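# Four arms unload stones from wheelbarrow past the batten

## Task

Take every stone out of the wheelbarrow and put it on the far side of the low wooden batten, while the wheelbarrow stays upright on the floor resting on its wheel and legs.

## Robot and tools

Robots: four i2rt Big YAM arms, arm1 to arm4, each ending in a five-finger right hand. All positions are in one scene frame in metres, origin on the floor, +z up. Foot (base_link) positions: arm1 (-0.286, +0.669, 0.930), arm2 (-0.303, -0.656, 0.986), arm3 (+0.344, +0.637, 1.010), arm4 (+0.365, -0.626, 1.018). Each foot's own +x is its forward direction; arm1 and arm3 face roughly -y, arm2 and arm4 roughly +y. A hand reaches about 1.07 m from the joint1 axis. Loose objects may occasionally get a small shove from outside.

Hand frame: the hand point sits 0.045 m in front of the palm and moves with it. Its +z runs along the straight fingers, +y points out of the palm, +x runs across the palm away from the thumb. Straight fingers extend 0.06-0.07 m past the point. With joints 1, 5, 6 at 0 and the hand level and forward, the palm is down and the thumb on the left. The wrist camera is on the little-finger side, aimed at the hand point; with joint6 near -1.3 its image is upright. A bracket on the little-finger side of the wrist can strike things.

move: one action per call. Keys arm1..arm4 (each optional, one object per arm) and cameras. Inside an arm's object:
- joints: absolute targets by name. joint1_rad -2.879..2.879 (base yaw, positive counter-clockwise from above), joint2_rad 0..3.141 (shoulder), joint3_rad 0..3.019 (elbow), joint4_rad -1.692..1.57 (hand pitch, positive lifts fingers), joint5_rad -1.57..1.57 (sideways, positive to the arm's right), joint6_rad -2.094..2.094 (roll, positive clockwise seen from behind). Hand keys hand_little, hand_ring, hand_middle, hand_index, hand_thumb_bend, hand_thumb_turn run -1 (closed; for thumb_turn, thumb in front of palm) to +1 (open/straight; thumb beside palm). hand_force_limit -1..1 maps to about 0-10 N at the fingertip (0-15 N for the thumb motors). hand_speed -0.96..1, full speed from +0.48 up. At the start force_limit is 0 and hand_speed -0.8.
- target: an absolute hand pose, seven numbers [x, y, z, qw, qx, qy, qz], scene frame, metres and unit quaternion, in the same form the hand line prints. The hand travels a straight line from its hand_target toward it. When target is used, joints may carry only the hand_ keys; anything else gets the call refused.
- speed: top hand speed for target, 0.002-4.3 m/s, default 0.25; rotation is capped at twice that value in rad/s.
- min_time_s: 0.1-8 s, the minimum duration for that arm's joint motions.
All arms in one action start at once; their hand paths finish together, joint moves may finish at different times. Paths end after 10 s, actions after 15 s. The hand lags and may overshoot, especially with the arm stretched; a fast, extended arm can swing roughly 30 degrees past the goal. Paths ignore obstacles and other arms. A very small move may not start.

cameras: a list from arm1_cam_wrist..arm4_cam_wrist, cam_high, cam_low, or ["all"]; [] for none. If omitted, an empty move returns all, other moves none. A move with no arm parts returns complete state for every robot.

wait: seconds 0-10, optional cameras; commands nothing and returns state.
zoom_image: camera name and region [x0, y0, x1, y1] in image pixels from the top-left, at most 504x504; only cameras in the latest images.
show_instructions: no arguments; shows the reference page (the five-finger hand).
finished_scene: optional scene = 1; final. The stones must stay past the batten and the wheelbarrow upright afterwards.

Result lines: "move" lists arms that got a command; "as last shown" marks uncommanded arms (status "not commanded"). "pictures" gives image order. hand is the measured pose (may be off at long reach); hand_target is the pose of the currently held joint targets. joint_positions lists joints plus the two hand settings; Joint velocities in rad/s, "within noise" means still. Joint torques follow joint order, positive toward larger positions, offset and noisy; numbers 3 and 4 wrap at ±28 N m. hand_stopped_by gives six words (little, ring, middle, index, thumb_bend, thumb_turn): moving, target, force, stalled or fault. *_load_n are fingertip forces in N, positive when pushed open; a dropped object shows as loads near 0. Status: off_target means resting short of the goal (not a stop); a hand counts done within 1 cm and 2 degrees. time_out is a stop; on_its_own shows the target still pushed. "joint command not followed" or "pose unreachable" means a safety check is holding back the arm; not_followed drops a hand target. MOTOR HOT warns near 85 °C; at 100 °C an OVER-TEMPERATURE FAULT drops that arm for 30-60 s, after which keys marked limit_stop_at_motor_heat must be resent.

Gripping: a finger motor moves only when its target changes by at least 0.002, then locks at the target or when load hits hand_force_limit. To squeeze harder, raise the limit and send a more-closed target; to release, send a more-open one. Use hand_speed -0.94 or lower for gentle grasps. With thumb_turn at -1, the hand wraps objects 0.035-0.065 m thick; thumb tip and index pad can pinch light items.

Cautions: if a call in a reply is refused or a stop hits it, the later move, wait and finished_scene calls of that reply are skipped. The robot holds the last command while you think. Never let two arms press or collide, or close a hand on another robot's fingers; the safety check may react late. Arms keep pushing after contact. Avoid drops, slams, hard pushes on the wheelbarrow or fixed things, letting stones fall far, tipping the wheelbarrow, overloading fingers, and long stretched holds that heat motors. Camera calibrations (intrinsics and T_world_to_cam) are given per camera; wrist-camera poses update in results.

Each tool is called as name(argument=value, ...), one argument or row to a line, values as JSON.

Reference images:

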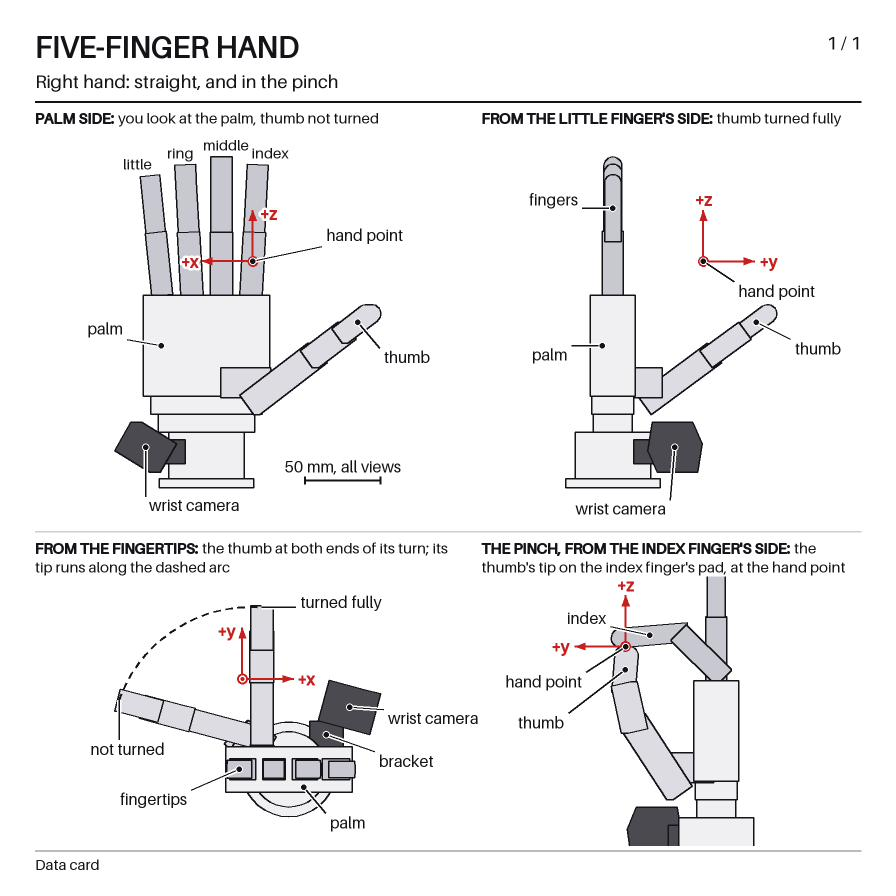

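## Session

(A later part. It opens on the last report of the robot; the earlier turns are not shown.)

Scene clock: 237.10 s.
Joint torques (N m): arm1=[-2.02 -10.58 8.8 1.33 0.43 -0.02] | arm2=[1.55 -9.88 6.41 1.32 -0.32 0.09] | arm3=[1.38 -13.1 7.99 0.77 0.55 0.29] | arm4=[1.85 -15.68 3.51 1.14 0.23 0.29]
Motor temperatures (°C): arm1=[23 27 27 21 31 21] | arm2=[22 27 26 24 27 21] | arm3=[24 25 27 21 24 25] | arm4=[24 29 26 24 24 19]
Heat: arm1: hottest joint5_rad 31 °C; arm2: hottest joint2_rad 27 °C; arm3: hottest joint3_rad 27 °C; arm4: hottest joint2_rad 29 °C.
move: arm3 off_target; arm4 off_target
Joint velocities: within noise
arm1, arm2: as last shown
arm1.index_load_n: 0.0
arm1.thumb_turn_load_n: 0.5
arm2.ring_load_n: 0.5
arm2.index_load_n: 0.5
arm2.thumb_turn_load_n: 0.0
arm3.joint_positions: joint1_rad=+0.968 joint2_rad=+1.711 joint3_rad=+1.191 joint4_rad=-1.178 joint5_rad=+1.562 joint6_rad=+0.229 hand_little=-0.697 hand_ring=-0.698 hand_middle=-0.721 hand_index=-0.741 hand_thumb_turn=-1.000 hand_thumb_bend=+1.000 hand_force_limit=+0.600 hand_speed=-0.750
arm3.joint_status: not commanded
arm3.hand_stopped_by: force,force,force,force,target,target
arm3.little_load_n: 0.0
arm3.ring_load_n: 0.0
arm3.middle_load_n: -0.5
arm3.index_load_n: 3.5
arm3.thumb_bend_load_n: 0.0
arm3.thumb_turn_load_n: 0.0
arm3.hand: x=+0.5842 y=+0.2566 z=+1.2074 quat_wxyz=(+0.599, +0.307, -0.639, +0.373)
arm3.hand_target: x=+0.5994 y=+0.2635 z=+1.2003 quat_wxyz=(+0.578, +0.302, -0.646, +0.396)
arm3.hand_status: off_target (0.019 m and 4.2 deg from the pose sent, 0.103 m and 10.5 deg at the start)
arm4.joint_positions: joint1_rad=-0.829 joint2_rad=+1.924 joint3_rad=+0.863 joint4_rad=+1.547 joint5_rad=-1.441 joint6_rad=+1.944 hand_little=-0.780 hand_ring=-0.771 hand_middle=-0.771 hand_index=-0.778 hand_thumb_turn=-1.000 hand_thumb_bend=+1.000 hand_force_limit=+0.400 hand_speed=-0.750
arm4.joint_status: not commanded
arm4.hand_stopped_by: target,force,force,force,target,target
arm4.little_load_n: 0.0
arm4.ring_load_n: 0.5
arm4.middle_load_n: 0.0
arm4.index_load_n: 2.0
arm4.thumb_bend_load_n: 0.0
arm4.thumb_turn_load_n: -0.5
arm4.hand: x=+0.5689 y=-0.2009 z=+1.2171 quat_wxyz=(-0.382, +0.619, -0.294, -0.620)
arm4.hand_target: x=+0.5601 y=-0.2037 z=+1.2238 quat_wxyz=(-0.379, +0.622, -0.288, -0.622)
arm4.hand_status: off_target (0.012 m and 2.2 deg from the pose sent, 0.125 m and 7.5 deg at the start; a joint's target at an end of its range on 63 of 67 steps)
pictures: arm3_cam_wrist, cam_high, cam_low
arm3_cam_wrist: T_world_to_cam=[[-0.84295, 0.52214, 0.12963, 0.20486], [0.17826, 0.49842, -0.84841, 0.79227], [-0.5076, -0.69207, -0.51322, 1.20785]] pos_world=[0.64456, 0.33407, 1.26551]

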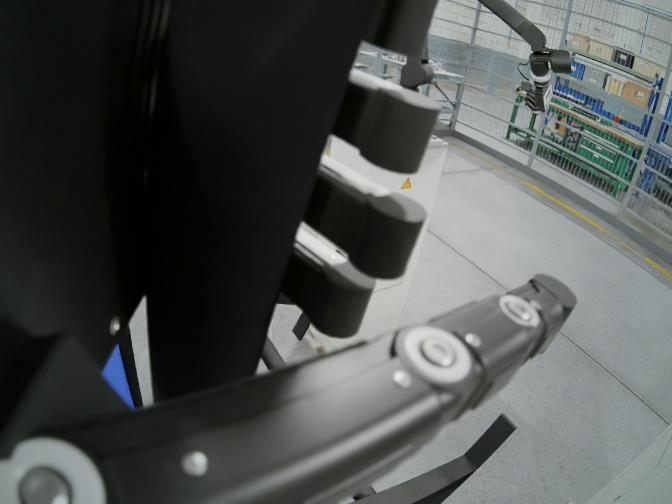

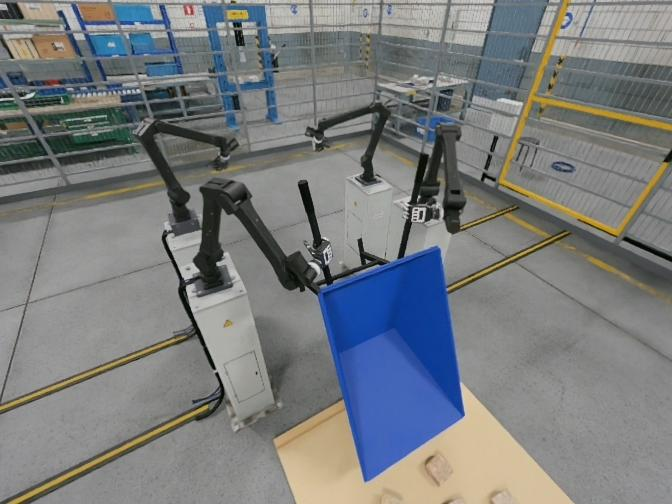

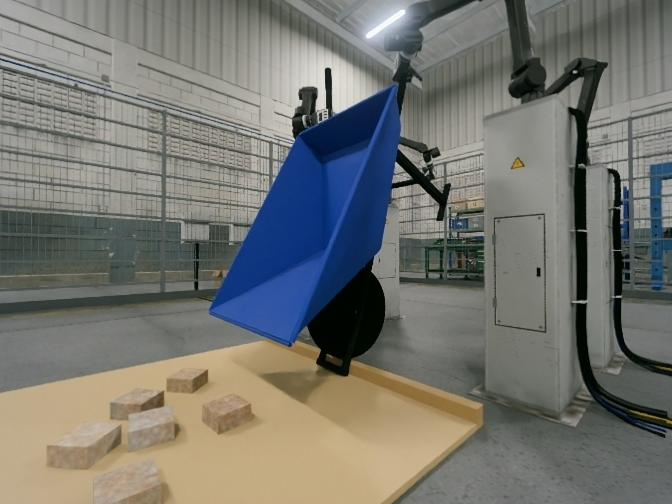

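move(
  arm3={"joints": {"joint2_rad": 1.61, "joint3_rad": 0.99, "joint4_rad": 0.227, "joint5_rad": 1.55, "joint6_rad": -1.069}, "min_time_s": 4},
  cameras=["cam_high", "arm3_cam_wrist"],
)

Scene clock: 242.30 s.
Joint torques (N m): arm1=[-1.96 -10.58 8.8 1.33 0.43 -0.02] | arm2=[1.49 -9.88 6.42 1.31 -0.32 0.09] | arm3=[1.61 -14.56 9.43 2.37 0.03 -0.22] | arm4=[1.67 -15.09 3.75 0.92 0.03 0.29]
Motor temperatures (°C): arm1=[23 27 27 21 31 21] | arm2=[22 27 26 23 27 21] | arm3=[24 25 27 21 23 25] | arm4=[24 29 26 24 24 19]
Heat: arm1: hottest joint5_rad 31 °C; arm2: hottest joint2_rad 27 °C; arm3: hottest joint3_rad 27 °C; arm4: hottest joint2_rad 29 °C.
move: arm3 done
Joint velocities: within noise
arm1, arm2, arm4: as last shown
arm1.little_load_n: 0.5
arm2.ring_load_n: 0.0
arm2.index_load_n: 0.0
arm3.joint_positions: joint1_rad=+0.968 joint2_rad=+1.639 joint3_rad=+0.977 joint4_rad=+0.197 joint5_rad=+1.562 joint6_rad=-1.054 hand_little=-0.697 hand_ring=-0.698 hand_middle=-0.721 hand_index=-0.741 hand_thumb_turn=-1.000 hand_thumb_bend=+1.000 hand_force_limit=+0.600 hand_speed=-0.750
arm3.joint_status: all done
arm3.hand_stopped_by: force,force,force,force,target,target
arm3.little_load_n: 0.0
arm3.ring_load_n: 0.0
arm3.middle_load_n: 0.0
arm3.index_load_n: 6.5
arm3.thumb_bend_load_n: 0.0
arm3.thumb_turn_load_n: 0.0
arm3.hand: x=+0.5997 y=+0.2461 z=+1.2142 quat_wxyz=(+0.608, +0.325, -0.628, +0.362)
arm3.hand_target: x=+0.6163 y=+0.2516 z=+1.2303 quat_wxyz=(+0.588, +0.322, -0.631, +0.391)
arm3.hand_status: not commanded
arm4.joint_positions: joint1_rad=-0.829 joint2_rad=+1.917 joint3_rad=+0.863 joint4_rad=+1.547 joint5_rad=-1.435 joint6_rad=+1.944 hand_little=-0.780 hand_ring=-0.771 hand_middle=-0.771 hand_index=-0.778 hand_thumb_turn=-1.000 hand_thumb_bend=+1.000 hand_force_limit=+0.400 hand_speed=-0.750
arm4.ring_load_n: 0.0
arm4.index_load_n: 0.0
arm4.hand: x=+0.5692 y=-0.2005 z=+1.2204 quat_wxyz=(-0.387, +0.618, -0.293, -0.619)
arm4.hand_target: x=+0.5600 y=-0.2037 z=+1.2239 quat_wxyz=(-0.379, +0.622, -0.288, -0.622)
pictures: arm3_cam_wrist, cam_high
arm3_cam_wrist: T_world_to_cam=[[-0.84079, 0.51114, 0.17833, 0.16489], [0.13616, 0.5185, -0.84417, 0.81578], [-0.52395, -0.68549, -0.50555, 1.21085]] pos_world=[0.66199, 0.32276, 1.2714]

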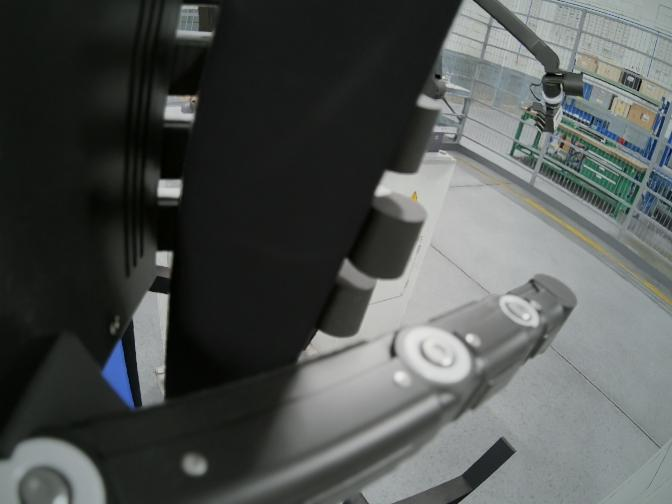

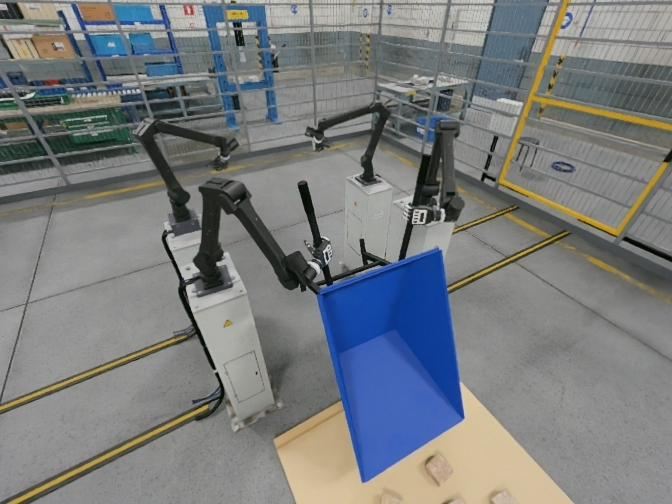

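move(
  arm3={"target": [0.490, 0.268, 1.187, 0.620, 0.225, -0.680, 0.322], "speed": 0.06},
  arm4={"target": [0.450, -0.208, 1.207, -0.370, 0.660, -0.230, -0.612], "speed": 0.06},
)

move(
  arm3={"target": [0.405, 0.265, 1.172, 0.6357, 0.150, -0.710, 0.270], "speed": 0.06},
  arm4={"target": [0.370, -0.207, 1.195, -0.310, 0.720, -0.160, -0.600], "speed": 0.06},
  cameras=["cam_high", "cam_low"],
)

Scene clock: 245.70 s.
Joint torques (N m): arm1=[-2.02 -10.58 8.79 1.35 0.43 -0.02] | arm2=[1.49 -9.88 6.41 1.32 -0.32 0.09] | arm3=[1.49 -9.29 7.47 2 0.41 -0.11] | arm4=[1.26 -13.16 3.62 0.72 -0.26 0.24]
Motor temperatures (°C): arm1=[23 27 27 21 30 21] | arm2=[22 27 26 23 26 21] | arm3=[24 25 27 21 23 25] | arm4=[24 29 26 24 24 19]
Heat: arm1: hottest joint5_rad 30 °C; arm2: hottest joint2_rad 27 °C; arm3: hottest joint3_rad 27 °C; arm4: hottest joint2_rad 29 °C.
move: arm3 off_target; arm4 done
Joint velocities: within noise
arm1.joint_positions: joint1_rad=-0.447 joint2_rad=+1.255 joint3_rad=+0.986 joint4_rad=-0.978 joint5_rad=+0.778 joint6_rad=-0.398 hand_little=-0.780 hand_ring=-0.753 hand_middle=-0.753 hand_index=-0.753 hand_thumb_turn=-1.000 hand_thumb_bend=+1.000 hand_force_limit=+0.100 hand_speed=-0.700
arm1.joint_status: not commanded
arm1.hand_stopped_by: force,force,force,force,target,target
arm1.little_load_n: 0.0
arm1.ring_load_n: 0.0
arm1.middle_load_n: 0.0
arm1.index_load_n: 0.0
arm1.thumb_bend_load_n: 0.0
arm1.thumb_turn_load_n: 0.0
arm1.hand: x=-0.5558 y=+0.4204 z=+1.1143 quat_wxyz=(+0.406, -0.088, -0.909, -0.021)
arm1.hand_target: x=-0.5599 y=+0.4200 z=+1.1200 quat_wxyz=(+0.410, -0.095, -0.907, -0.012)
arm1.hand_status: not commanded
arm2.joint_positions: joint1_rad=+0.441 joint2_rad=+1.394 joint3_rad=+0.930 joint4_rad=-0.760 joint5_rad=-0.748 joint6_rad=+0.365 hand_little=-0.752 hand_ring=-0.725 hand_middle=-0.752 hand_index=-0.752 hand_thumb_turn=-1.000 hand_thumb_bend=+1.000 hand_force_limit=+0.100 hand_speed=-0.700
arm2.joint_status: not commanded
arm2.hand_stopped_by: force,force,force,force,target,target
arm2.little_load_n: 0.0
arm2.ring_load_n: 0.0
arm2.middle_load_n: 0.0
arm2.index_load_n: 0.0
arm2.thumb_bend_load_n: 0.0
arm2.thumb_turn_load_n: 0.0
arm2.hand: x=-0.6195 y=-0.3801 z=+1.1408 quat_wxyz=(-0.006, +0.915, +0.096, -0.391)
arm2.hand_target: x=-0.6201 y=-0.3800 z=+1.1401 quat_wxyz=(-0.010, +0.915, +0.095, -0.392)
arm2.hand_status: not commanded
arm3.joint_positions: joint1_rad=+0.808 joint2_rad=+1.510 joint3_rad=+0.723 joint4_rad=+0.389 joint5_rad=+1.587 joint6_rad=-1.031 hand_little=-0.696 hand_ring=-0.698 hand_middle=-0.721 hand_index=-0.742 hand_thumb_turn=-1.000 hand_thumb_bend=+1.000 hand_force_limit=+0.600 hand_speed=-0.750
arm3.joint_status: not commanded
arm3.hand_stopped_by: force,force,force,force,target,target
arm3.little_load_n: 7.0
arm3.ring_load_n: 2.5
arm3.middle_load_n: 1.0
arm3.index_load_n: 0.0
arm3.thumb_bend_load_n: 0.0
arm3.thumb_turn_load_n: 0.0
arm3.hand: x=+0.4753 y=+0.2634 z=+1.1883 quat_wxyz=(+0.626, +0.236, -0.663, +0.335)
arm3.hand_target: x=+0.4891 y=+0.2674 z=+1.1871 quat_wxyz=(+0.618, +0.245, -0.660, +0.349)
arm3.hand_status: off_target (0.015 m and 2.8 deg from the pose sent, 0.115 m and 13.8 deg at the start; a joint's target at an end of its range on 74 of 96 steps)
arm4.joint_positions: joint1_rad=-0.645 joint2_rad=+1.752 joint3_rad=+0.672 joint4_rad=+1.207 joint5_rad=-1.372 joint6_rad=+1.475 hand_little=-0.780 hand_ring=-0.771 hand_middle=-0.771 hand_index=-0.778 hand_thumb_turn=-1.000 hand_thumb_bend=+1.000 hand_force_limit=+0.400 hand_speed=-0.750
arm4.joint_status: not commanded
arm4.hand_stopped_by: target,force,force,force,target,target
arm4.little_load_n: 0.0
arm4.ring_load_n: 0.0
arm4.middle_load_n: 0.0
arm4.index_load_n: 2.5
arm4.thumb_bend_load_n: 0.0
arm4.thumb_turn_load_n: -0.5
arm4.hand: x=+0.4559 y=-0.2016 z=+1.2025 quat_wxyz=(-0.378, +0.659, -0.231, -0.608)
arm4.hand_target: x=+0.4500 y=-0.2079 z=+1.2068 quat_wxyz=(-0.370, +0.660, -0.230, -0.612)
arm4.hand_status: done (0.010 m and 1.1 deg from the pose sent, 0.120 m and 8.9 deg at the start)
pictures: none

Scene clock: 248.83 s.
Joint torques (N m): arm1=[-1.96 -10.58 8.8 1.33 0.43 -0.02] | arm2=[1.49 -9.88 6.41 1.32 -0.32 0.09] | arm3=[2.02 -9 8.01 1.72 0.71 -0.14] | arm4=[0.91 -12.04 7.21 0.53 -0.95 0.26]
Motor temperatures (°C): arm1=[23 27 27 21 30 21] | arm2=[22 27 26 23 26 21] | arm3=[24 24 27 21 23 25] | arm4=[24 29 26 24 24 19]
Heat: arm1: hottest joint5_rad 30 °C; arm2: hottest joint2_rad 27 °C; arm3: hottest joint3_rad 27 °C; arm4: hottest joint2_rad 29 °C.
move: arm3 off_target; arm4 off_target
Joint velocities: within noise
arm1, arm2: as last shown
arm2.thumb_bend_load_n: -0.5
arm3.joint_positions: joint1_rad=+0.616 joint2_rad=+1.494 joint3_rad=+0.630 joint4_rad=+0.477 joint5_rad=+1.580 joint6_rad=-1.018 hand_little=-0.696 hand_ring=-0.698 hand_middle=-0.721 hand_index=-0.742 hand_thumb_turn=-1.000 hand_thumb_bend=+1.000 hand_force_limit=+0.600 hand_speed=-0.750
arm3.joint_status: not commanded
arm3.hand_stopped_by: force,force,force,force,target,target
arm3.little_load_n: 13.5
arm3.ring_load_n: 1.5
arm3.middle_load_n: 0.0
arm3.index_load_n: 0.0
arm3.thumb_bend_load_n: 0.0
arm3.thumb_turn_load_n: 0.0
arm3.hand: x=+0.3857 y=+0.2649 z=+1.1676 quat_wxyz=(+0.650, +0.165, -0.686, +0.283)
arm3.hand_target: x=+0.4038 y=+0.2646 z=+1.1720 quat_wxyz=(+0.642, +0.171, -0.684, +0.302)
arm3.hand_status: off_target (0.020 m and 3.9 deg from the pose sent, 0.072 m and 13.5 deg at the start; a joint's target at an end of its range on 94 of 94 steps)
arm4.joint_positions: joint1_rad=-0.468 joint2_rad=+1.593 joint3_rad=+0.665 joint4_rad=+0.440 joint5_rad=-1.354 joint6_rad=+0.845 hand_little=-0.780 hand_ring=-0.771 hand_middle=-0.771 hand_index=-0.778 hand_thumb_turn=-1.000 hand_thumb_bend=+1.000 hand_force_limit=+0.400 hand_speed=-0.750
arm4.joint_status: not commanded
arm4.hand_stopped_by: target,force,force,force,target,target
arm4.little_load_n: 0.0
arm4.ring_load_n: 0.0
arm4.middle_load_n: 0.0
arm4.index_load_n: 2.5
arm4.thumb_bend_load_n: 0.0
arm4.thumb_turn_load_n: -0.5
arm4.hand: x=+0.3696 y=-0.2083 z=+1.1805 quat_wxyz=(-0.309, +0.722, -0.171, -0.595)
arm4.hand_target: x=+0.3698 y=-0.2072 z=+1.1948 quat_wxyz=(-0.310, +0.720, -0.160, -0.600)
arm4.hand_status: off_target (0.015 m and 1.4 deg from the pose sent, 0.086 m and 13.3 deg at the start)

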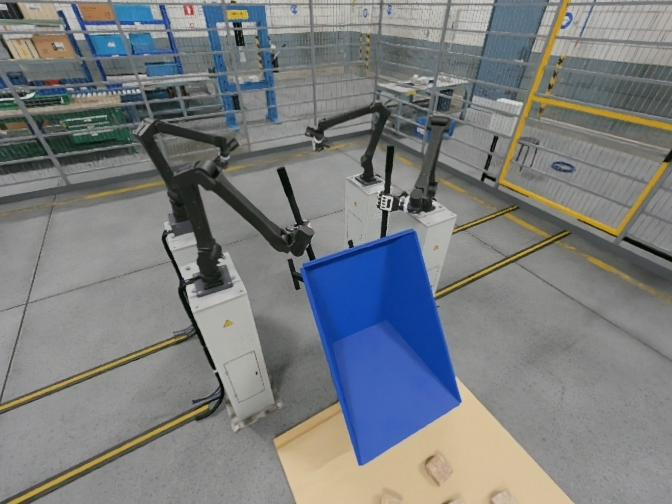

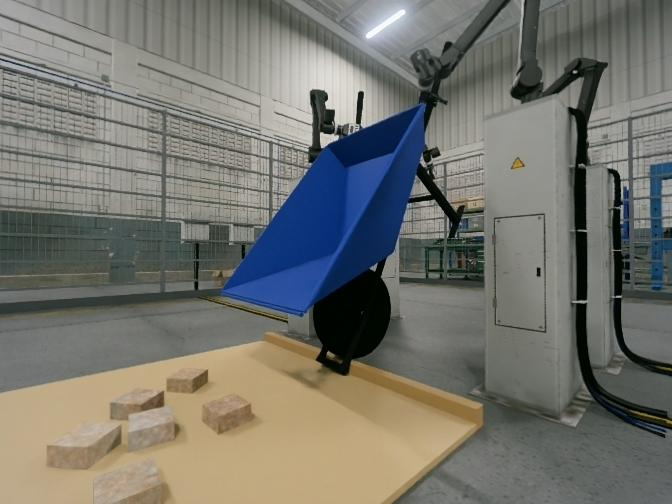

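move(
  arm3={"target": [0.248, 0.265, 1.108, 0.585, 0.100, -0.760, 0.270], "speed": 0.07},
  arm4={"target": [0.215, -0.205, 1.132, -0.291, 0.778, -0.115, -0.545], "speed": 0.07},
)

move(
  arm3={"target": [0.110, 0.262, 1.030, 0.535, 0.085, -0.792, 0.283], "speed": 0.07},
  arm4={"target": [0.072, -0.197, 1.050, -0.296, 0.804, -0.102, -0.505], "speed": 0.07},
  cameras=["cam_high", "cam_low"],
)

zoom_image(
  camera="cam_low",
  region=[200, 180, 450, 430],
)

Scene clock: 252.13 s.
Joint torques (N m): arm1=[-2.02 -10.52 8.8 1.35 0.43 -0.02] | arm2=[1.49 -9.88 6.41 1.31 -0.32 0.09] | arm3=[3.43 -8.35 7.23 2.59 0.89 -0.05] | arm4=[-0.03 -10.75 5.08 1.95 -0.94 0.31]
Motor temperatures (°C): arm1=[23 27 27 21 30 21] | arm2=[22 27 26 23 26 21] | arm3=[24 24 27 21 23 25] | arm4=[24 29 26 24 24 19]
Heat: arm1: hottest joint5_rad 30 °C; arm2: hottest joint2_rad 27 °C; arm3: hottest joint3_rad 27 °C; arm4: hottest joint2_rad 29 °C.
move: arm3 off_target; arm4 done
Joint velocities: within noise
arm1, arm2: as last shown
arm1.index_load_n: 0.5
arm3.joint_positions: joint1_rad=+0.164 joint2_rad=+1.422 joint3_rad=+0.499 joint4_rad=+0.336 joint5_rad=+1.218 joint6_rad=-0.764 hand_little=-0.696 hand_ring=-0.698 hand_middle=-0.721 hand_index=-0.742 hand_thumb_turn=-1.000 hand_thumb_bend=+1.000 hand_force_limit=+0.600 hand_speed=-0.750
arm3.joint_status: not commanded
arm3.hand_stopped_by: force,force,force,force,target,target
arm3.little_load_n: 12.0
arm3.ring_load_n: 8.0
arm3.middle_load_n: 2.5
arm3.index_load_n: 0.0
arm3.thumb_bend_load_n: 0.0
arm3.thumb_turn_load_n: 0.5
arm3.hand: x=+0.2252 y=+0.2763 z=+1.1002 quat_wxyz=(+0.591, +0.094, -0.766, +0.236)
arm3.hand_target: x=+0.2472 y=+0.2654 z=+1.1078 quat_wxyz=(+0.583, +0.100, -0.760, +0.269)
arm3.hand_status: off_target (0.027 m and 4.1 deg from the pose sent, 0.150 m and 13.6 deg at the start)
arm4.joint_positions: joint1_rad=-0.059 joint2_rad=+1.597 joint3_rad=+0.578 joint4_rad=+0.531 joint5_rad=-0.984 joint6_rad=+0.813 hand_little=-0.779 hand_ring=-0.771 hand_middle=-0.771 hand_index=-0.778 hand_thumb_turn=-1.000 hand_thumb_bend=+1.000 hand_force_limit=+0.400 hand_speed=-0.750
arm4.joint_status: not commanded
arm4.hand_stopped_by: target,force,force,force,target,target
arm4.little_load_n: 2.5
arm4.ring_load_n: 2.5
arm4.middle_load_n: 1.0
arm4.index_load_n: 2.0
arm4.thumb_bend_load_n: 0.0
arm4.thumb_turn_load_n: 0.0
arm4.hand: x=+0.2132 y=-0.2031 z=+1.1236 quat_wxyz=(-0.287, +0.784, -0.118, -0.537)
arm4.hand_target: x=+0.2149 y=-0.2049 z=+1.1319 quat_wxyz=(-0.291, +0.778, -0.115, -0.545)
arm4.hand_status: done (0.009 m and 1.3 deg from the pose sent, 0.162 m and 11.0 deg at the start)
pictures: none

Scene clock: 255.03 s.
Joint torques (N m): arm1=[-1.96 -10.58 8.79 1.33 0.43 -0.02] | arm2=[1.49 -9.93 6.41 1.31 -0.32 0.1] | arm3=[4.37 -10.4 4.66 3.77 0.18 -0.53] | arm4=[-0.15 -12.69 4.41 2.55 -0.48 0.52]
Motor temperatures (°C): arm1=[23 27 27 21 29 21] | arm2=[22 26 26 23 26 21] | arm3=[24 24 27 21 23 25] | arm4=[24 29 26 24 24 19]
Heat: arm1: hottest joint5_rad 29 °C; arm2: hottest joint2_rad 26 °C; arm3: hottest joint3_rad 27 °C; arm4: hottest joint2_rad 29 °C.
move: arm3 off_target; arm4 off_target
Joint velocities: within noise
arm1, arm2: as last shown
arm1.index_load_n: 0.0
arm1.thumb_bend_load_n: -0.5
arm2.thumb_bend_load_n: 0.0
arm3.joint_positions: joint1_rad=-0.312 joint2_rad=+1.663 joint3_rad=+0.440 joint4_rad=+0.782 joint5_rad=+0.744 joint6_rad=-0.888 hand_little=-0.696 hand_ring=-0.698 hand_middle=-0.721 hand_index=-0.742 hand_thumb_turn=-1.000 hand_thumb_bend=+1.000 hand_force_limit=+0.600 hand_speed=-0.750
arm3.joint_status: not commanded
arm3.hand_stopped_by: force,force,force,force,target,target
arm3.little_load_n: 13.5
arm3.ring_load_n: 5.0
arm3.middle_load_n: 0.0
arm3.index_load_n: 0.0
arm3.thumb_bend_load_n: 0.0
arm3.thumb_turn_load_n: 0.0
arm3.hand: x=+0.0883 y=+0.2855 z=+1.0125 quat_wxyz=(+0.529, +0.050, -0.809, +0.252)
arm3.hand_target: x=+0.1093 y=+0.2630 z=+1.0290 quat_wxyz=(+0.534, +0.084, -0.793, +0.282)
arm3.hand_status: off_target (0.036 m and 5.7 deg from the pose sent, 0.136 m and 9.0 deg at the start)
arm4.joint_positions: joint1_rad=+0.346 joint2_rad=+1.848 joint3_rad=+0.606 joint4_rad=+0.811 joint5_rad=-0.591 joint6_rad=+0.893 hand_little=-0.780 hand_ring=-0.771 hand_middle=-0.771 hand_index=-0.778 hand_thumb_turn=-1.000 hand_thumb_bend=+1.000 hand_force_limit=+0.400 hand_speed=-0.750
arm4.joint_status: not commanded
arm4.hand_stopped_by: target,force,force,force,target,target
arm4.little_load_n: 0.0
arm4.ring_load_n: 0.0
arm4.middle_load_n: 1.5
arm4.index_load_n: 7.5
arm4.thumb_bend_load_n: 0.0
arm4.thumb_turn_load_n: 0.0
arm4.hand: x=+0.0674 y=-0.2056 z=+1.0374 quat_wxyz=(-0.291, +0.816, -0.088, -0.492)
arm4.hand_target: x=+0.0720 y=-0.1972 z=+1.0499 quat_wxyz=(-0.296, +0.805, -0.101, -0.505)
arm4.hand_status: off_target (0.016 m and 2.6 deg from the pose sent, 0.159 m and 4.8 deg at the start)

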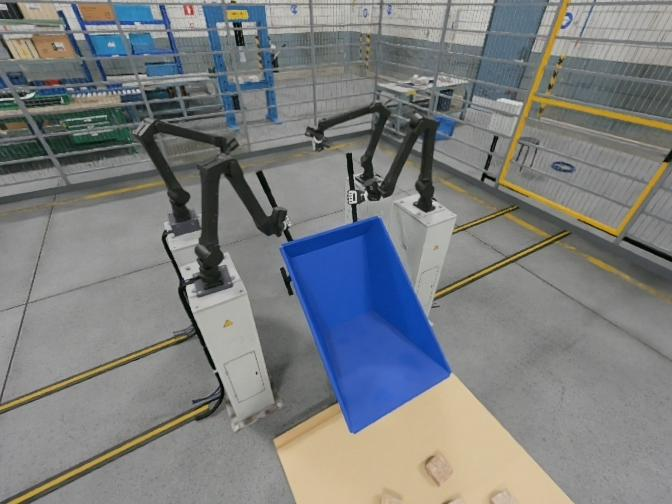

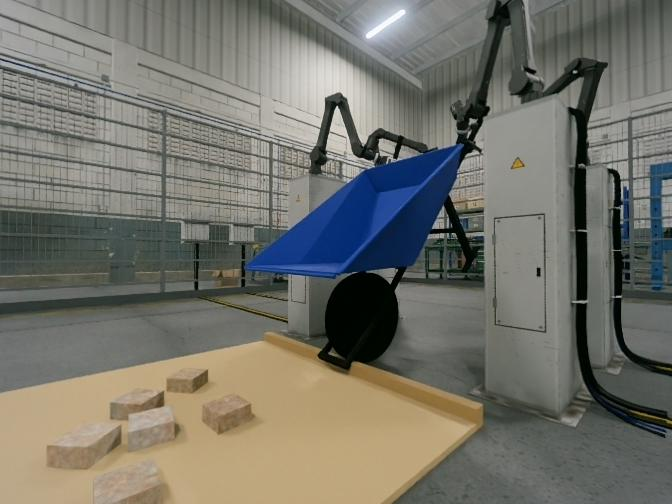

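Scaled by 2.016 from the camera's image (finer frame: 960x720).

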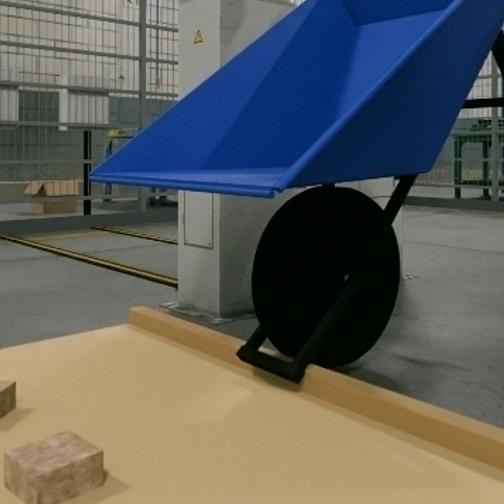

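move(
  arm3={"target": [-0.005, 0.270, 0.935, 0.4683, 0.0644, -0.8294, 0.2991], "speed": 0.07},
  arm4={"target": [-0.045, -0.195, 0.955, -0.295, 0.840, -0.077, -0.447], "speed": 0.07},
)

move(
  arm3={"target": [-0.110, 0.280, 0.845, 0.413, 0.043, -0.857, 0.306], "speed": 0.07},
  arm4={"target": [-0.155, -0.190, 0.865, -0.302, 0.872, -0.060, -0.380], "speed": 0.07},
  cameras=["cam_high", "cam_low"],
)

zoom_image(
  camera="cam_low",
  region=[200, 180, 450, 430],
)

Scene clock: 258.17 s.
Joint torques (N m): arm1=[-2.02 -10.64 8.8 1.35 0.43 -0.02] | arm2=[1.49 -9.93 6.39 1.32 -0.32 0.09] | arm3=[2.9 -14.51 0.43 4.12 -0.09 -0.24] | arm4=[-0.67 -16.79 2.35 2 -0.4 0.35]
Motor temperatures (°C): arm1=[23 27 27 21 29 21] | arm2=[22 26 26 23 26 21] | arm3=[24 24 27 21 23 25] | arm4=[24 29 25 24 24 19]
Heat: arm1: hottest joint5_rad 29 °C; arm2: hottest joint2_rad 26 °C; arm3: hottest joint3_rad 27 °C; arm4: hottest joint2_rad 29 °C.
move: arm3 off_target; arm4 off_target
Joint velocities: within noise
arm1, arm2: as last shown
arm1.thumb_bend_load_n: 0.0
arm2.middle_load_n: -0.5
arm3.joint_positions: joint1_rad=-0.674 joint2_rad=+1.986 joint3_rad=+0.602 joint4_rad=+0.924 joint5_rad=+0.323 joint6_rad=-0.932 hand_little=-0.696 hand_ring=-0.698 hand_middle=-0.721 hand_index=-0.741 hand_thumb_turn=-1.000 hand_thumb_bend=+1.000 hand_force_limit=+0.600 hand_speed=-0.750
arm3.joint_status: not commanded
arm3.hand_stopped_by: force,force,force,force,target,target
arm3.little_load_n: 8.5
arm3.ring_load_n: 5.5
arm3.middle_load_n: 3.0
arm3.index_load_n: 2.0
arm3.thumb_bend_load_n: 0.0
arm3.thumb_turn_load_n: 0.5
arm3.hand: x=-0.0265 y=+0.2844 z=+0.9200 quat_wxyz=(+0.463, +0.038, -0.842, +0.275)
arm3.hand_target: x=-0.0059 y=+0.2706 z=+0.9339 quat_wxyz=(+0.467, +0.064, -0.829, +0.299)
arm3.hand_status: off_target (0.030 m and 4.3 deg from the pose sent, 0.122 m and 9.3 deg at the start)
arm4.joint_positions: joint1_rad=+0.631 joint2_rad=+2.130 joint3_rad=+0.818 joint4_rad=+0.827 joint5_rad=-0.298 joint6_rad=+0.907 hand_little=-0.780 hand_ring=-0.771 hand_middle=-0.771 hand_index=-0.778 hand_thumb_turn=-1.000 hand_thumb_bend=+1.000 hand_force_limit=+0.400 hand_speed=-0.750
arm4.joint_status: not commanded
arm4.hand_stopped_by: target,force,force,force,target,target
arm4.little_load_n: 0.0
arm4.ring_load_n: 1.0
arm4.middle_load_n: 3.0
arm4.index_load_n: 9.5
arm4.thumb_bend_load_n: 0.0
arm4.thumb_turn_load_n: 0.0
arm4.hand: x=-0.0560 y=-0.2026 z=+0.9413 quat_wxyz=(-0.290, +0.848, -0.063, -0.440)
arm4.hand_target: x=-0.0453 y=-0.1951 z=+0.9544 quat_wxyz=(-0.295, +0.841, -0.077, -0.447)
arm4.hand_status: off_target (0.019 m and 2.1 deg from the pose sent, 0.140 m and 6.0 deg at the start)
pictures: none

Scene clock: 260.73 s.
Joint torques (N m): arm1=[-2.02 -10.58 8.79 1.33 0.43 -0.02] | arm2=[1.49 -9.93 6.41 1.32 -0.32 0.09] | arm3=[0.73 -17.32 1.02 2.69 -0.15 -0.27] | arm4=[1.03 -19.6 3.55 1.69 -0.08 0.29]
Motor temperatures (°C): arm1=[23 27 27 21 29 21] | arm2=[22 26 26 23 25 21] | arm3=[24 24 27 21 23 25] | arm4=[24 29 25 24 24 19]
Heat: arm1: hottest joint5_rad 29 °C; arm2: hottest joint2_rad 26 °C; arm3: hottest joint3_rad 27 °C; arm4: hottest joint2_rad 29 °C.
move: arm3 off_target; arm4 off_target
Joint velocities: within noise
arm1, arm2: as last shown
arm1.thumb_bend_load_n: -0.5
arm1.thumb_turn_load_n: 0.5
arm2.ring_load_n: 0.5
arm2.middle_load_n: 0.0
arm2.thumb_bend_load_n: -0.5
arm3.joint_positions: joint1_rad=-0.892 joint2_rad=+2.254 joint3_rad=+0.849 joint4_rad=+0.893 joint5_rad=+0.051 joint6_rad=-0.946 hand_little=-0.696 hand_ring=-0.698 hand_middle=-0.721 hand_index=-0.742 hand_thumb_turn=-1.000 hand_thumb_bend=+1.000 hand_force_limit=+0.600 hand_speed=-0.750
arm3.joint_status: not commanded
arm3.hand_stopped_by: force,force,force,force,target,target
arm3.little_load_n: 7.5
arm3.ring_load_n: 4.0
arm3.middle_load_n: 2.0
arm3.index_load_n: 0.0
arm3.thumb_bend_load_n: 0.0
arm3.thumb_turn_load_n: 0.5
arm3.hand: x=-0.1180 y=+0.2855 z=+0.8316 quat_wxyz=(+0.407, +0.025, -0.862, +0.300)
arm3.hand_target: x=-0.1103 y=+0.2799 z=+0.8444 quat_wxyz=(+0.413, +0.043, -0.857, +0.306)
arm3.hand_status: off_target (0.017 m and 2.3 deg from the pose sent, 0.112 m and 6.9 deg at the start)
arm4.joint_positions: joint1_rad=+0.807 joint2_rad=+2.354 joint3_rad=+1.097 joint4_rad=+0.678 joint5_rad=-0.059 joint6_rad=+0.911 hand_little=-0.779 hand_ring=-0.771 hand_middle=-0.771 hand_index=-0.778 hand_thumb_turn=-1.000 hand_thumb_bend=+1.000 hand_force_limit=+0.400 hand_speed=-0.750
arm4.joint_status: not commanded
arm4.hand_stopped_by: target,force,force,force,target,target
arm4.little_load_n: 2.0
arm4.ring_load_n: 3.0
arm4.middle_load_n: 2.5
arm4.index_load_n: 6.0
arm4.thumb_bend_load_n: 0.0
arm4.thumb_turn_load_n: 0.0
arm4.hand: x=-0.1506 y=-0.1922 z=+0.8510 quat_wxyz=(-0.300, +0.877, -0.054, -0.370)
arm4.hand_target: x=-0.1549 y=-0.1900 z=+0.8647 quat_wxyz=(-0.302, +0.872, -0.060, -0.380)
arm4.hand_status: off_target (0.015 m and 1.5 deg from the pose sent, 0.126 m and 7.6 deg at the start)

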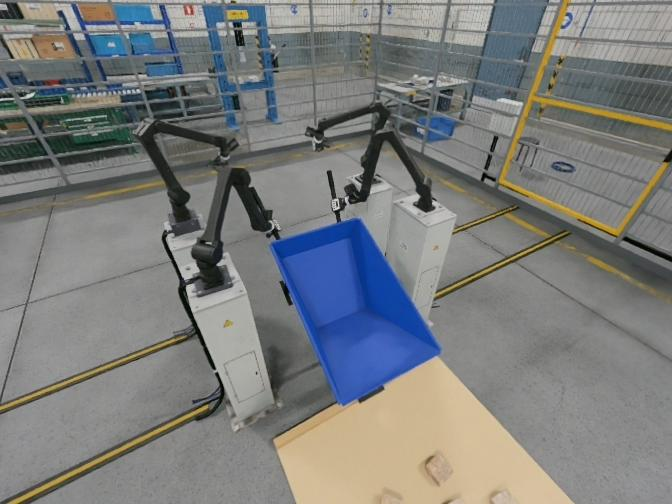

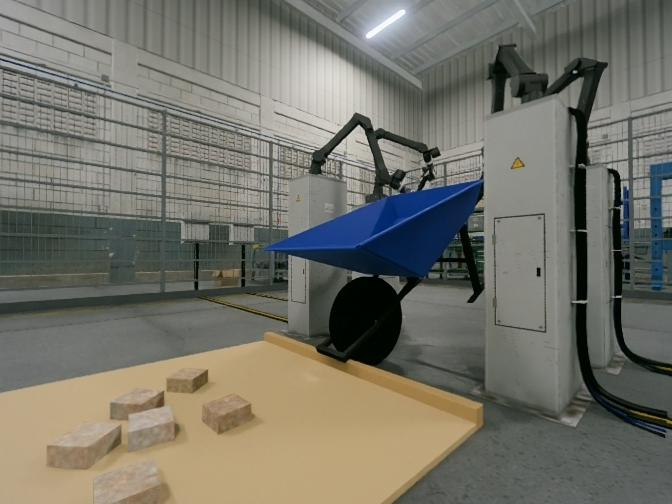

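Scaled by 2.016 from the camera's image (finer frame: 960x720).

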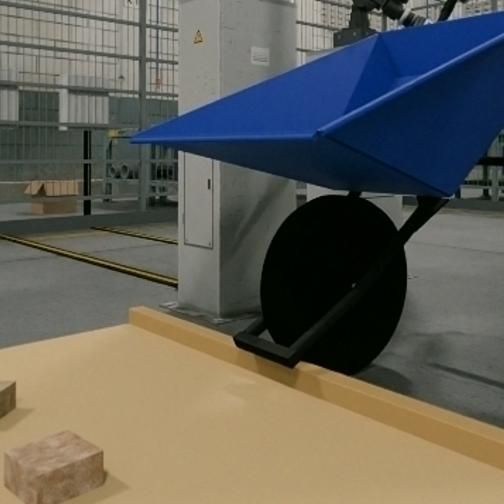

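move(
  arm3={"target": [-0.220, 0.284, 0.692, 0.3293, 0.0113, -0.8908, 0.3133], "speed": 0.07},
  arm4={"target": [-0.270, -0.186, 0.706, -0.3016, 0.906, -0.0329, -0.2945], "speed": 0.07},
  cameras=["cam_low"],
)

Scene clock: 264.30 s.
Joint torques (N m): arm1=[-1.96 -10.58 8.8 1.35 0.43 -0.02] | arm2=[1.49 -9.88 6.42 1.32 -0.32 0.09] | arm3=[-0.03 -21.01 1.32 2.14 -0.51 -0.25] | arm4=[1.44 -22.71 4.82 1.24 0.08 0.33]
Motor temperatures (°C): arm1=[23 26 27 21 29 21] | arm2=[22 26 26 23 25 21] | arm3=[24 24 26 21 23 25] | arm4=[24 29 25 24 24 19]
Heat: arm1: hottest joint5_rad 29 °C; arm2: hottest joint2_rad 26 °C; arm3: hottest joint3_rad 26 °C; arm4: hottest joint2_rad 29 °C.
move: arm3 off_target; arm4 done
Joint velocities: within noise
arm1, arm2: as last shown
arm1.thumb_bend_load_n: 0.0
arm1.thumb_turn_load_n: 0.0
arm2.little_load_n: 0.5
arm2.ring_load_n: 0.0
arm2.thumb_bend_load_n: 0.0
arm3.joint_positions: joint1_rad=-1.066 joint2_rad=+2.647 joint3_rad=+1.350 joint4_rad=+0.657 joint5_rad=-0.163 joint6_rad=-0.939 hand_little=-0.696 hand_ring=-0.698 hand_middle=-0.721 hand_index=-0.742 hand_thumb_turn=-1.000 hand_thumb_bend=+1.000 hand_force_limit=+0.600 hand_speed=-0.750
arm3.joint_status: not commanded
arm3.hand_stopped_by: force,force,force,force,target,target
arm3.little_load_n: 11.5
arm3.ring_load_n: 5.0
arm3.middle_load_n: 0.5
arm3.index_load_n: 0.0
arm3.thumb_bend_load_n: 0.0
arm3.thumb_turn_load_n: 0.0
arm3.hand: x=-0.2284 y=+0.2859 z=+0.6826 quat_wxyz=(+0.330, -0.004, -0.891, +0.312)
arm3.hand_target: x=-0.2203 y=+0.2838 z=+0.6916 quat_wxyz=(+0.329, +0.011, -0.891, +0.313)
arm3.hand_status: off_target (0.013 m and 1.8 deg from the pose sent, 0.173 m and 9.8 deg at the start)
arm4.joint_positions: joint1_rad=+0.958 joint2_rad=+2.748 joint3_rad=+1.640 joint4_rad=+0.396 joint5_rad=+0.136 joint6_rad=+0.900 hand_little=-0.780 hand_ring=-0.771 hand_middle=-0.771 hand_index=-0.778 hand_thumb_turn=-1.000 hand_thumb_bend=+1.000 hand_force_limit=+0.400 hand_speed=-0.750
arm4.joint_status: not commanded
arm4.hand_stopped_by: target,force,force,force,target,target
arm4.little_load_n: 1.0
arm4.ring_load_n: 2.0
arm4.middle_load_n: 3.5
arm4.index_load_n: 8.5
arm4.thumb_bend_load_n: 0.0
arm4.thumb_turn_load_n: 0.0
arm4.hand: x=-0.2639 y=-0.1831 z=+0.6995 quat_wxyz=(-0.306, +0.907, -0.026, -0.288)
arm4.hand_target: x=-0.2701 y=-0.1861 z=+0.7060 quat_wxyz=(-0.302, +0.906, -0.033, -0.295)
arm4.hand_status: done (0.009 m and 1.2 deg from the pose sent, 0.188 m and 9.6 deg at the start)

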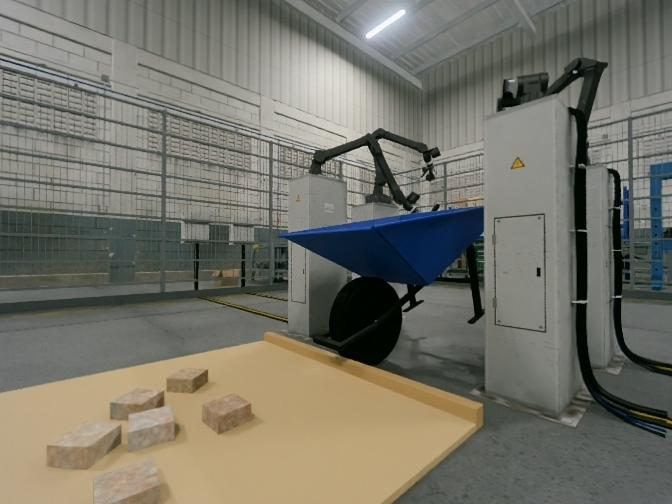

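move(
  arm3={"target": [-0.285, 0.288, 0.556, 0.2585, -0.0147, -0.9124, 0.3171], "speed": 0.06},
  arm4={"target": [-0.336, -0.182, 0.567, -0.2993, 0.9276, -0.0105, -0.2225], "speed": 0.06},
)

move(
  arm3={"target": [-0.318, 0.291, 0.452, 0.2105, -0.032, -0.9237, 0.3185], "speed": 0.035},
  arm4={"target": [-0.368, -0.181, 0.461, -0.2967, 0.9388, 0.0045, -0.1738], "speed": 0.035},
  cameras=["cam_high", "cam_low"],
)

Scene clock: 267.80 s.
Joint torques (N m): arm1=[-1.96 -10.64 8.79 1.33 0.43 -0.02] | arm2=[1.49 -9.88 6.41 1.31 -0.32 0.09] | arm3=[-0.38 -21.6 4.18 1.21 -0.62 -0.25] | arm4=[1.55 -23.36 7.82 0.69 0.43 0.32]
Motor temperatures (°C): arm1=[23 26 27 21 29 21] | arm2=[22 26 26 23 25 21] | arm3=[24 25 26 21 23 25] | arm4=[24 29 25 24 23 19]
Heat: arm1: hottest joint5_rad 29 °C; arm2: hottest joint2_rad 26 °C; arm3: hottest joint3_rad 26 °C; arm4: hottest joint2_rad 29 °C.
move: arm3 off_target; arm4 off_target
Joint velocities: within noise
arm1, arm2: as last shown
arm2.little_load_n: 0.0
arm3.joint_positions: joint1_rad=-1.144 joint2_rad=+2.986 joint3_rad=+1.866 joint4_rad=+0.373 joint5_rad=-0.282 joint6_rad=-0.929 hand_little=-0.696 hand_ring=-0.698 hand_middle=-0.721 hand_index=-0.742 hand_thumb_turn=-1.000 hand_thumb_bend=+1.000 hand_force_limit=+0.600 hand_speed=-0.750
arm3.joint_status: not commanded
arm3.hand_stopped_by: force,force,force,force,target,target
arm3.little_load_n: 11.5
arm3.ring_load_n: 4.0
arm3.middle_load_n: 0.5
arm3.index_load_n: 0.0
arm3.thumb_bend_load_n: 0.0
arm3.thumb_turn_load_n: 0.0
arm3.hand: x=-0.2938 y=+0.2836 z=+0.5607 quat_wxyz=(+0.268, -0.025, -0.908, +0.322)
arm3.hand_target: x=-0.2852 y=+0.2880 z=+0.5559 quat_wxyz=(+0.259, -0.015, -0.912, +0.317)
arm3.hand_status: off_target (0.011 m and 1.7 deg from the pose sent, 0.139 m and 8.7 deg at the start)
arm4.joint_positions: joint1_rad=+1.030 joint2_rad=+3.133 joint3_rad=+2.256 joint4_rad=+0.045 joint5_rad=+0.241 joint6_rad=+0.890 hand_little=-0.780 hand_ring=-0.770 hand_middle=-0.770 hand_index=-0.778 hand_thumb_turn=-1.000 hand_thumb_bend=+1.000 hand_force_limit=+0.400 hand_speed=-0.750
arm4.joint_status: not commanded
arm4.hand_stopped_by: target,force,force,force,target,target
arm4.little_load_n: 1.5
arm4.ring_load_n: 3.5
arm4.middle_load_n: 4.5
arm4.index_load_n: 10.0
arm4.thumb_bend_load_n: 0.0
arm4.thumb_turn_load_n: -0.5
arm4.hand: x=-0.3275 y=-0.1812 z=+0.5752 quat_wxyz=(-0.303, +0.927, -0.003, -0.222)
arm4.hand_target: x=-0.3318 y=-0.1846 z=+0.5728 quat_wxyz=(-0.301, +0.927, -0.011, -0.223)
arm4.hand_status: off_target (0.012 m and 1.0 deg from the pose sent, 0.151 m and 8.1 deg at the start; a joint's target at an end of its range on 18 of 94 steps)
pictures: none

Scene clock: 271.67 s.
Joint torques (N m): arm1=[-2.02 -10.58 8.79 1.33 0.43 -0.02] | arm2=[1.49 -9.93 6.39 1.31 -0.32 0.1] | arm3=[-3.02 -19.84 4.68 0.24 -0.19 -0.17] | arm4=[1.49 -23.47 5.75 0.24 1.46 0.22]
Motor temperatures (°C): arm1=[23 26 27 21 28 21] | arm2=[22 26 26 23 25 21] | arm3=[24 25 26 21 23 25] | arm4=[24 30 25 24 24 19]
Heat: arm1: hottest joint5_rad 28 °C; arm2: hottest joint2_rad 26 °C; arm3: hottest joint3_rad 26 °C; arm4: hottest joint2_rad 30 °C.
move: arm3 off_target; arm4 off_target
Joint velocities: within noise
arm1.joint_positions: joint1_rad=-0.447 joint2_rad=+1.255 joint3_rad=+0.986 joint4_rad=-0.978 joint5_rad=+0.778 joint6_rad=-0.398 hand_little=-0.780 hand_ring=-0.753 hand_middle=-0.753 hand_index=-0.753 hand_thumb_turn=-1.000 hand_thumb_bend=+1.000 hand_force_limit=+0.100 hand_speed=-0.700
arm1.joint_status: not commanded
arm1.hand_stopped_by: force,force,force,force,target,target
arm1.little_load_n: 0.0
arm1.ring_load_n: 0.0
arm1.middle_load_n: 0.0
arm1.index_load_n: 0.0
arm1.thumb_bend_load_n: 0.0
arm1.thumb_turn_load_n: 0.0
arm1.hand: x=-0.5558 y=+0.4204 z=+1.1143 quat_wxyz=(+0.406, -0.088, -0.909, -0.021)
arm1.hand_target: x=-0.5599 y=+0.4200 z=+1.1200 quat_wxyz=(+0.410, -0.095, -0.907, -0.012)
arm1.hand_status: not commanded
arm2.joint_positions: joint1_rad=+0.441 joint2_rad=+1.394 joint3_rad=+0.930 joint4_rad=-0.760 joint5_rad=-0.748 joint6_rad=+0.365 hand_little=-0.752 hand_ring=-0.725 hand_middle=-0.752 hand_index=-0.752 hand_thumb_turn=-1.000 hand_thumb_bend=+1.000 hand_force_limit=+0.100 hand_speed=-0.700
arm2.joint_status: not commanded
arm2.hand_stopped_by: force,force,force,force,target,target
arm2.little_load_n: 0.0
arm2.ring_load_n: 0.0
arm2.middle_load_n: 0.5
arm2.index_load_n: 0.0
arm2.thumb_bend_load_n: 0.0
arm2.thumb_turn_load_n: 0.0
arm2.hand: x=-0.6195 y=-0.3801 z=+1.1408 quat_wxyz=(-0.006, +0.915, +0.096, -0.391)
arm2.hand_target: x=-0.6201 y=-0.3800 z=+1.1401 quat_wxyz=(-0.010, +0.915, +0.095, -0.392)
arm2.hand_status: not commanded
arm3.joint_positions: joint1_rad=-1.144 joint2_rad=+3.110 joint3_rad=+2.102 joint4_rad=+0.232 joint5_rad=-0.328 joint6_rad=-0.934 hand_little=-0.696 hand_ring=-0.698 hand_middle=-0.721 hand_index=-0.742 hand_thumb_turn=-1.000 hand_thumb_bend=+1.000 hand_force_limit=+0.600 hand_speed=-0.750
arm3.joint_status: not commanded
arm3.hand_stopped_by: force,force,force,force,target,target
arm3.little_load_n: 8.5
arm3.ring_load_n: 3.5
arm3.middle_load_n: 0.5
arm3.index_load_n: 0.0
arm3.thumb_bend_load_n: 0.0
arm3.thumb_turn_load_n: 0.5
arm3.hand: x=-0.3131 y=+0.2644 z=+0.5305 quat_wxyz=(+0.245, -0.016, -0.911, +0.332)
arm3.hand_target: x=-0.2922 y=+0.3038 z=+0.4979 quat_wxyz=(+0.218, -0.034, -0.925, +0.309)
arm3.hand_status: off_target (0.083 m and 4.8 deg from the pose sent, 0.112 m and 6.8 deg at the start; a joint's target at an end of its range on 64 of 116 steps)
arm4.joint_positions: joint1_rad=+1.060 joint2_rad=+3.133 joint3_rad=+2.244 joint4_rad=+0.008 joint5_rad=+0.272 joint6_rad=+0.894 hand_little=-0.779 hand_ring=-0.770 hand_middle=-0.770 hand_index=-0.778 hand_thumb_turn=-1.000 hand_thumb_bend=+1.000 hand_force_limit=+0.400 hand_speed=-0.750
arm4.joint_status: not commanded
arm4.hand_stopped_by: target,force,force,force,target,target
arm4.little_load_n: 7.5
arm4.ring_load_n: 7.0
arm4.middle_load_n: 5.0
arm4.index_load_n: 5.5
arm4.thumb_bend_load_n: 0.0
arm4.thumb_turn_load_n: 0.0
arm4.hand: x=-0.3256 y=-0.2046 z=+0.5636 quat_wxyz=(-0.298, +0.933, +0.008, -0.199)
arm4.hand_target: x=-0.3134 y=-0.2136 z=+0.5482 quat_wxyz=(-0.298, +0.938, +0.005, -0.175)
arm4.hand_status: off_target (0.113 m and 3.0 deg from the pose sent, 0.121 m and 5.8 deg at the start; pose on its path clipped on 27 of 116 steps; a joint's target at an end of its range on 115 of 116 steps)

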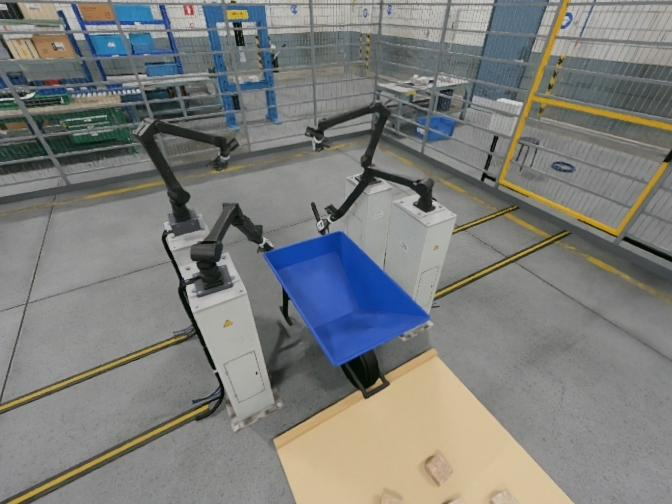

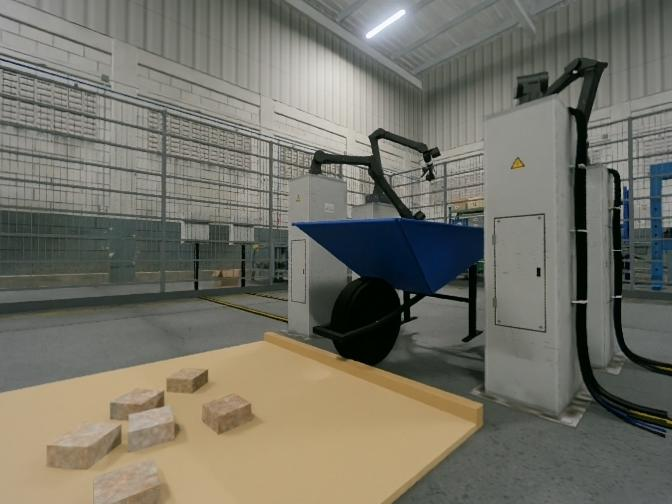

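move(
  cameras=["cam_low","cam_high"],
)

Scene clock: 272.13 s.
Joint torques (N m): arm1=[-1.96 -10.58 8.79 1.33 0.43 -0.02] | arm2=[1.49 -9.88 6.41 1.31 -0.32 0.09] | arm3=[-2.96 -19.78 4.72 0.24 -0.2 -0.17] | arm4=[1.85 -23.18 5.75 0.17 1.43 0.2]
Motor temperatures (°C): arm1=[23 26 27 21 28 21] | arm2=[22 26 26 23 25 21] | arm3=[24 25 26 21 23 25] | arm4=[24 30 26 24 24 19]
Heat: arm1: hottest joint5_rad 28 °C; arm2: hottest joint2_rad 26 °C; arm3: hottest joint3_rad 26 °C; arm4: hottest joint2_rad 30 °C.
Joint velocities: within noise
arm1.joint_positions: joint1_rad=-0.447 joint2_rad=+1.255 joint3_rad=+0.986 joint4_rad=-0.978 joint5_rad=+0.778 joint6_rad=-0.398 hand_little=-0.780 hand_ring=-0.753 hand_middle=-0.753 hand_index=-0.753 hand_thumb_turn=-1.000 hand_thumb_bend=+1.000 hand_force_limit=+0.100 hand_speed=-0.700
arm1.joint_status: not commanded
arm1.hand_stopped_by: force,force,force,force,target,target
arm1.little_load_n: 0.0
arm1.ring_load_n: 0.0
arm1.middle_load_n: 0.0
arm1.index_load_n: 0.0
arm1.thumb_bend_load_n: 0.0
arm1.thumb_turn_load_n: 0.0
arm1.hand: x=-0.5558 y=+0.4204 z=+1.1143 quat_wxyz=(+0.406, -0.088, -0.909, -0.021) (m; scene frame)
arm1.hand_target: x=-0.5599 y=+0.4200 z=+1.1200 quat_wxyz=(+0.410, -0.095, -0.907, -0.012) (m; scene frame)
arm1.hand_status: not commanded
arm2.joint_positions: joint1_rad=+0.441 joint2_rad=+1.394 joint3_rad=+0.930 joint4_rad=-0.760 joint5_rad=-0.748 joint6_rad=+0.365 hand_little=-0.752 hand_ring=-0.725 hand_middle=-0.752 hand_index=-0.752 hand_thumb_turn=-1.000 hand_thumb_bend=+1.000 hand_force_limit=+0.100 hand_speed=-0.700
arm2.joint_status: not commanded
arm2.hand_stopped_by: force,force,force,force,target,target
arm2.little_load_n: 0.0
arm2.ring_load_n: 0.0
arm2.middle_load_n: 0.0
arm2.index_load_n: 0.0
arm2.thumb_bend_load_n: 0.0
arm2.thumb_turn_load_n: 0.0
arm2.hand: x=-0.6195 y=-0.3801 z=+1.1408 quat_wxyz=(-0.006, +0.915, +0.096, -0.391) (m; scene frame)
arm2.hand_target: x=-0.6201 y=-0.3800 z=+1.1401 quat_wxyz=(-0.010, +0.915, +0.095, -0.392) (m; scene frame)
arm2.hand_status: not commanded
arm3.joint_positions: joint1_rad=-1.144 joint2_rad=+3.110 joint3_rad=+2.102 joint4_rad=+0.232 joint5_rad=-0.328 joint6_rad=-0.934 hand_little=-0.696 hand_ring=-0.698 hand_middle=-0.721 hand_index=-0.742 hand_thumb_turn=-1.000 hand_thumb_bend=+1.000 hand_force_limit=+0.600 hand_speed=-0.750
arm3.joint_status: not commanded
arm3.hand_stopped_by: force,force,force,force,target,target
arm3.little_load_n: 8.5
arm3.ring_load_n: 3.0
arm3.middle_load_n: 0.5
arm3.index_load_n: 0.0
arm3.thumb_bend_load_n: 0.0
arm3.thumb_turn_load_n: 0.0
arm3.hand: x=-0.3131 y=+0.2644 z=+0.5305 quat_wxyz=(+0.245, -0.016, -0.911, +0.332) (m; scene frame)
arm3.hand_target: x=-0.2922 y=+0.3038 z=+0.4979 quat_wxyz=(+0.218, -0.034, -0.925, +0.309) (m; scene frame)
arm3.hand_status: off_target (0.083 m and 4.8 deg from the pose sent, 0.112 m and 6.8 deg at the start; a joint's target at an end of its range on 64 of 116 steps)
arm4.joint_positions: joint1_rad=+1.060 joint2_rad=+3.133 joint3_rad=+2.244 joint4_rad=+0.008 joint5_rad=+0.272 joint6_rad=+0.894 hand_little=-0.779 hand_ring=-0.770 hand_middle=-0.770 hand_index=-0.778 hand_thumb_turn=-1.000 hand_thumb_bend=+1.000 hand_force_limit=+0.400 hand_speed=-0.750
arm4.joint_status: not commanded
arm4.hand_stopped_by: target,force,force,force,target,target
arm4.little_load_n: 7.5
arm4.ring_load_n: 7.5
arm4.middle_load_n: 5.0
arm4.index_load_n: 5.5
arm4.thumb_bend_load_n: 0.0
arm4.thumb_turn_load_n: 0.0
arm4.hand: x=-0.3256 y=-0.2046 z=+0.5636 quat_wxyz=(-0.298, +0.933, +0.008, -0.199) (m; scene frame)
arm4.hand_target: x=-0.3134 y=-0.2136 z=+0.5482 quat_wxyz=(-0.298, +0.938, +0.005, -0.175) (m; scene frame)
arm4.hand_status: off_target (0.113 m and 3.0 deg from the pose sent, 0.121 m and 5.8 deg at the start; pose on its path clipped on 27 of 116 steps; a joint's target at an end of its range on 115 of 116 steps)
pictures: cam_high, cam_low

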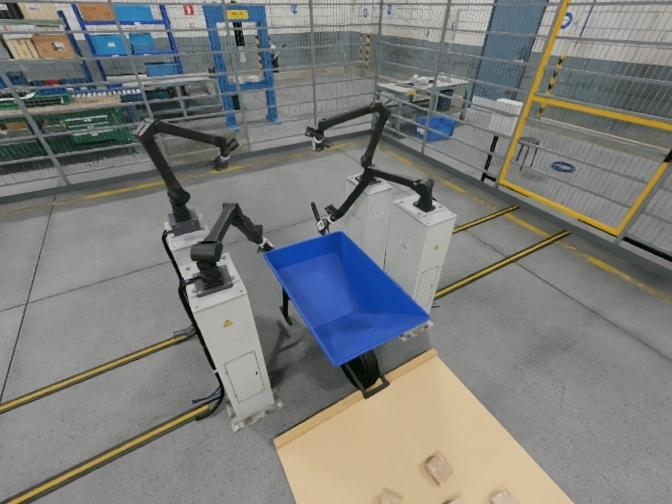

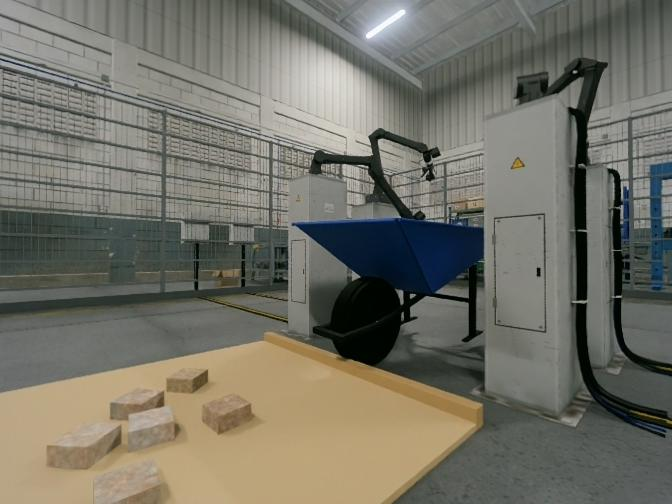

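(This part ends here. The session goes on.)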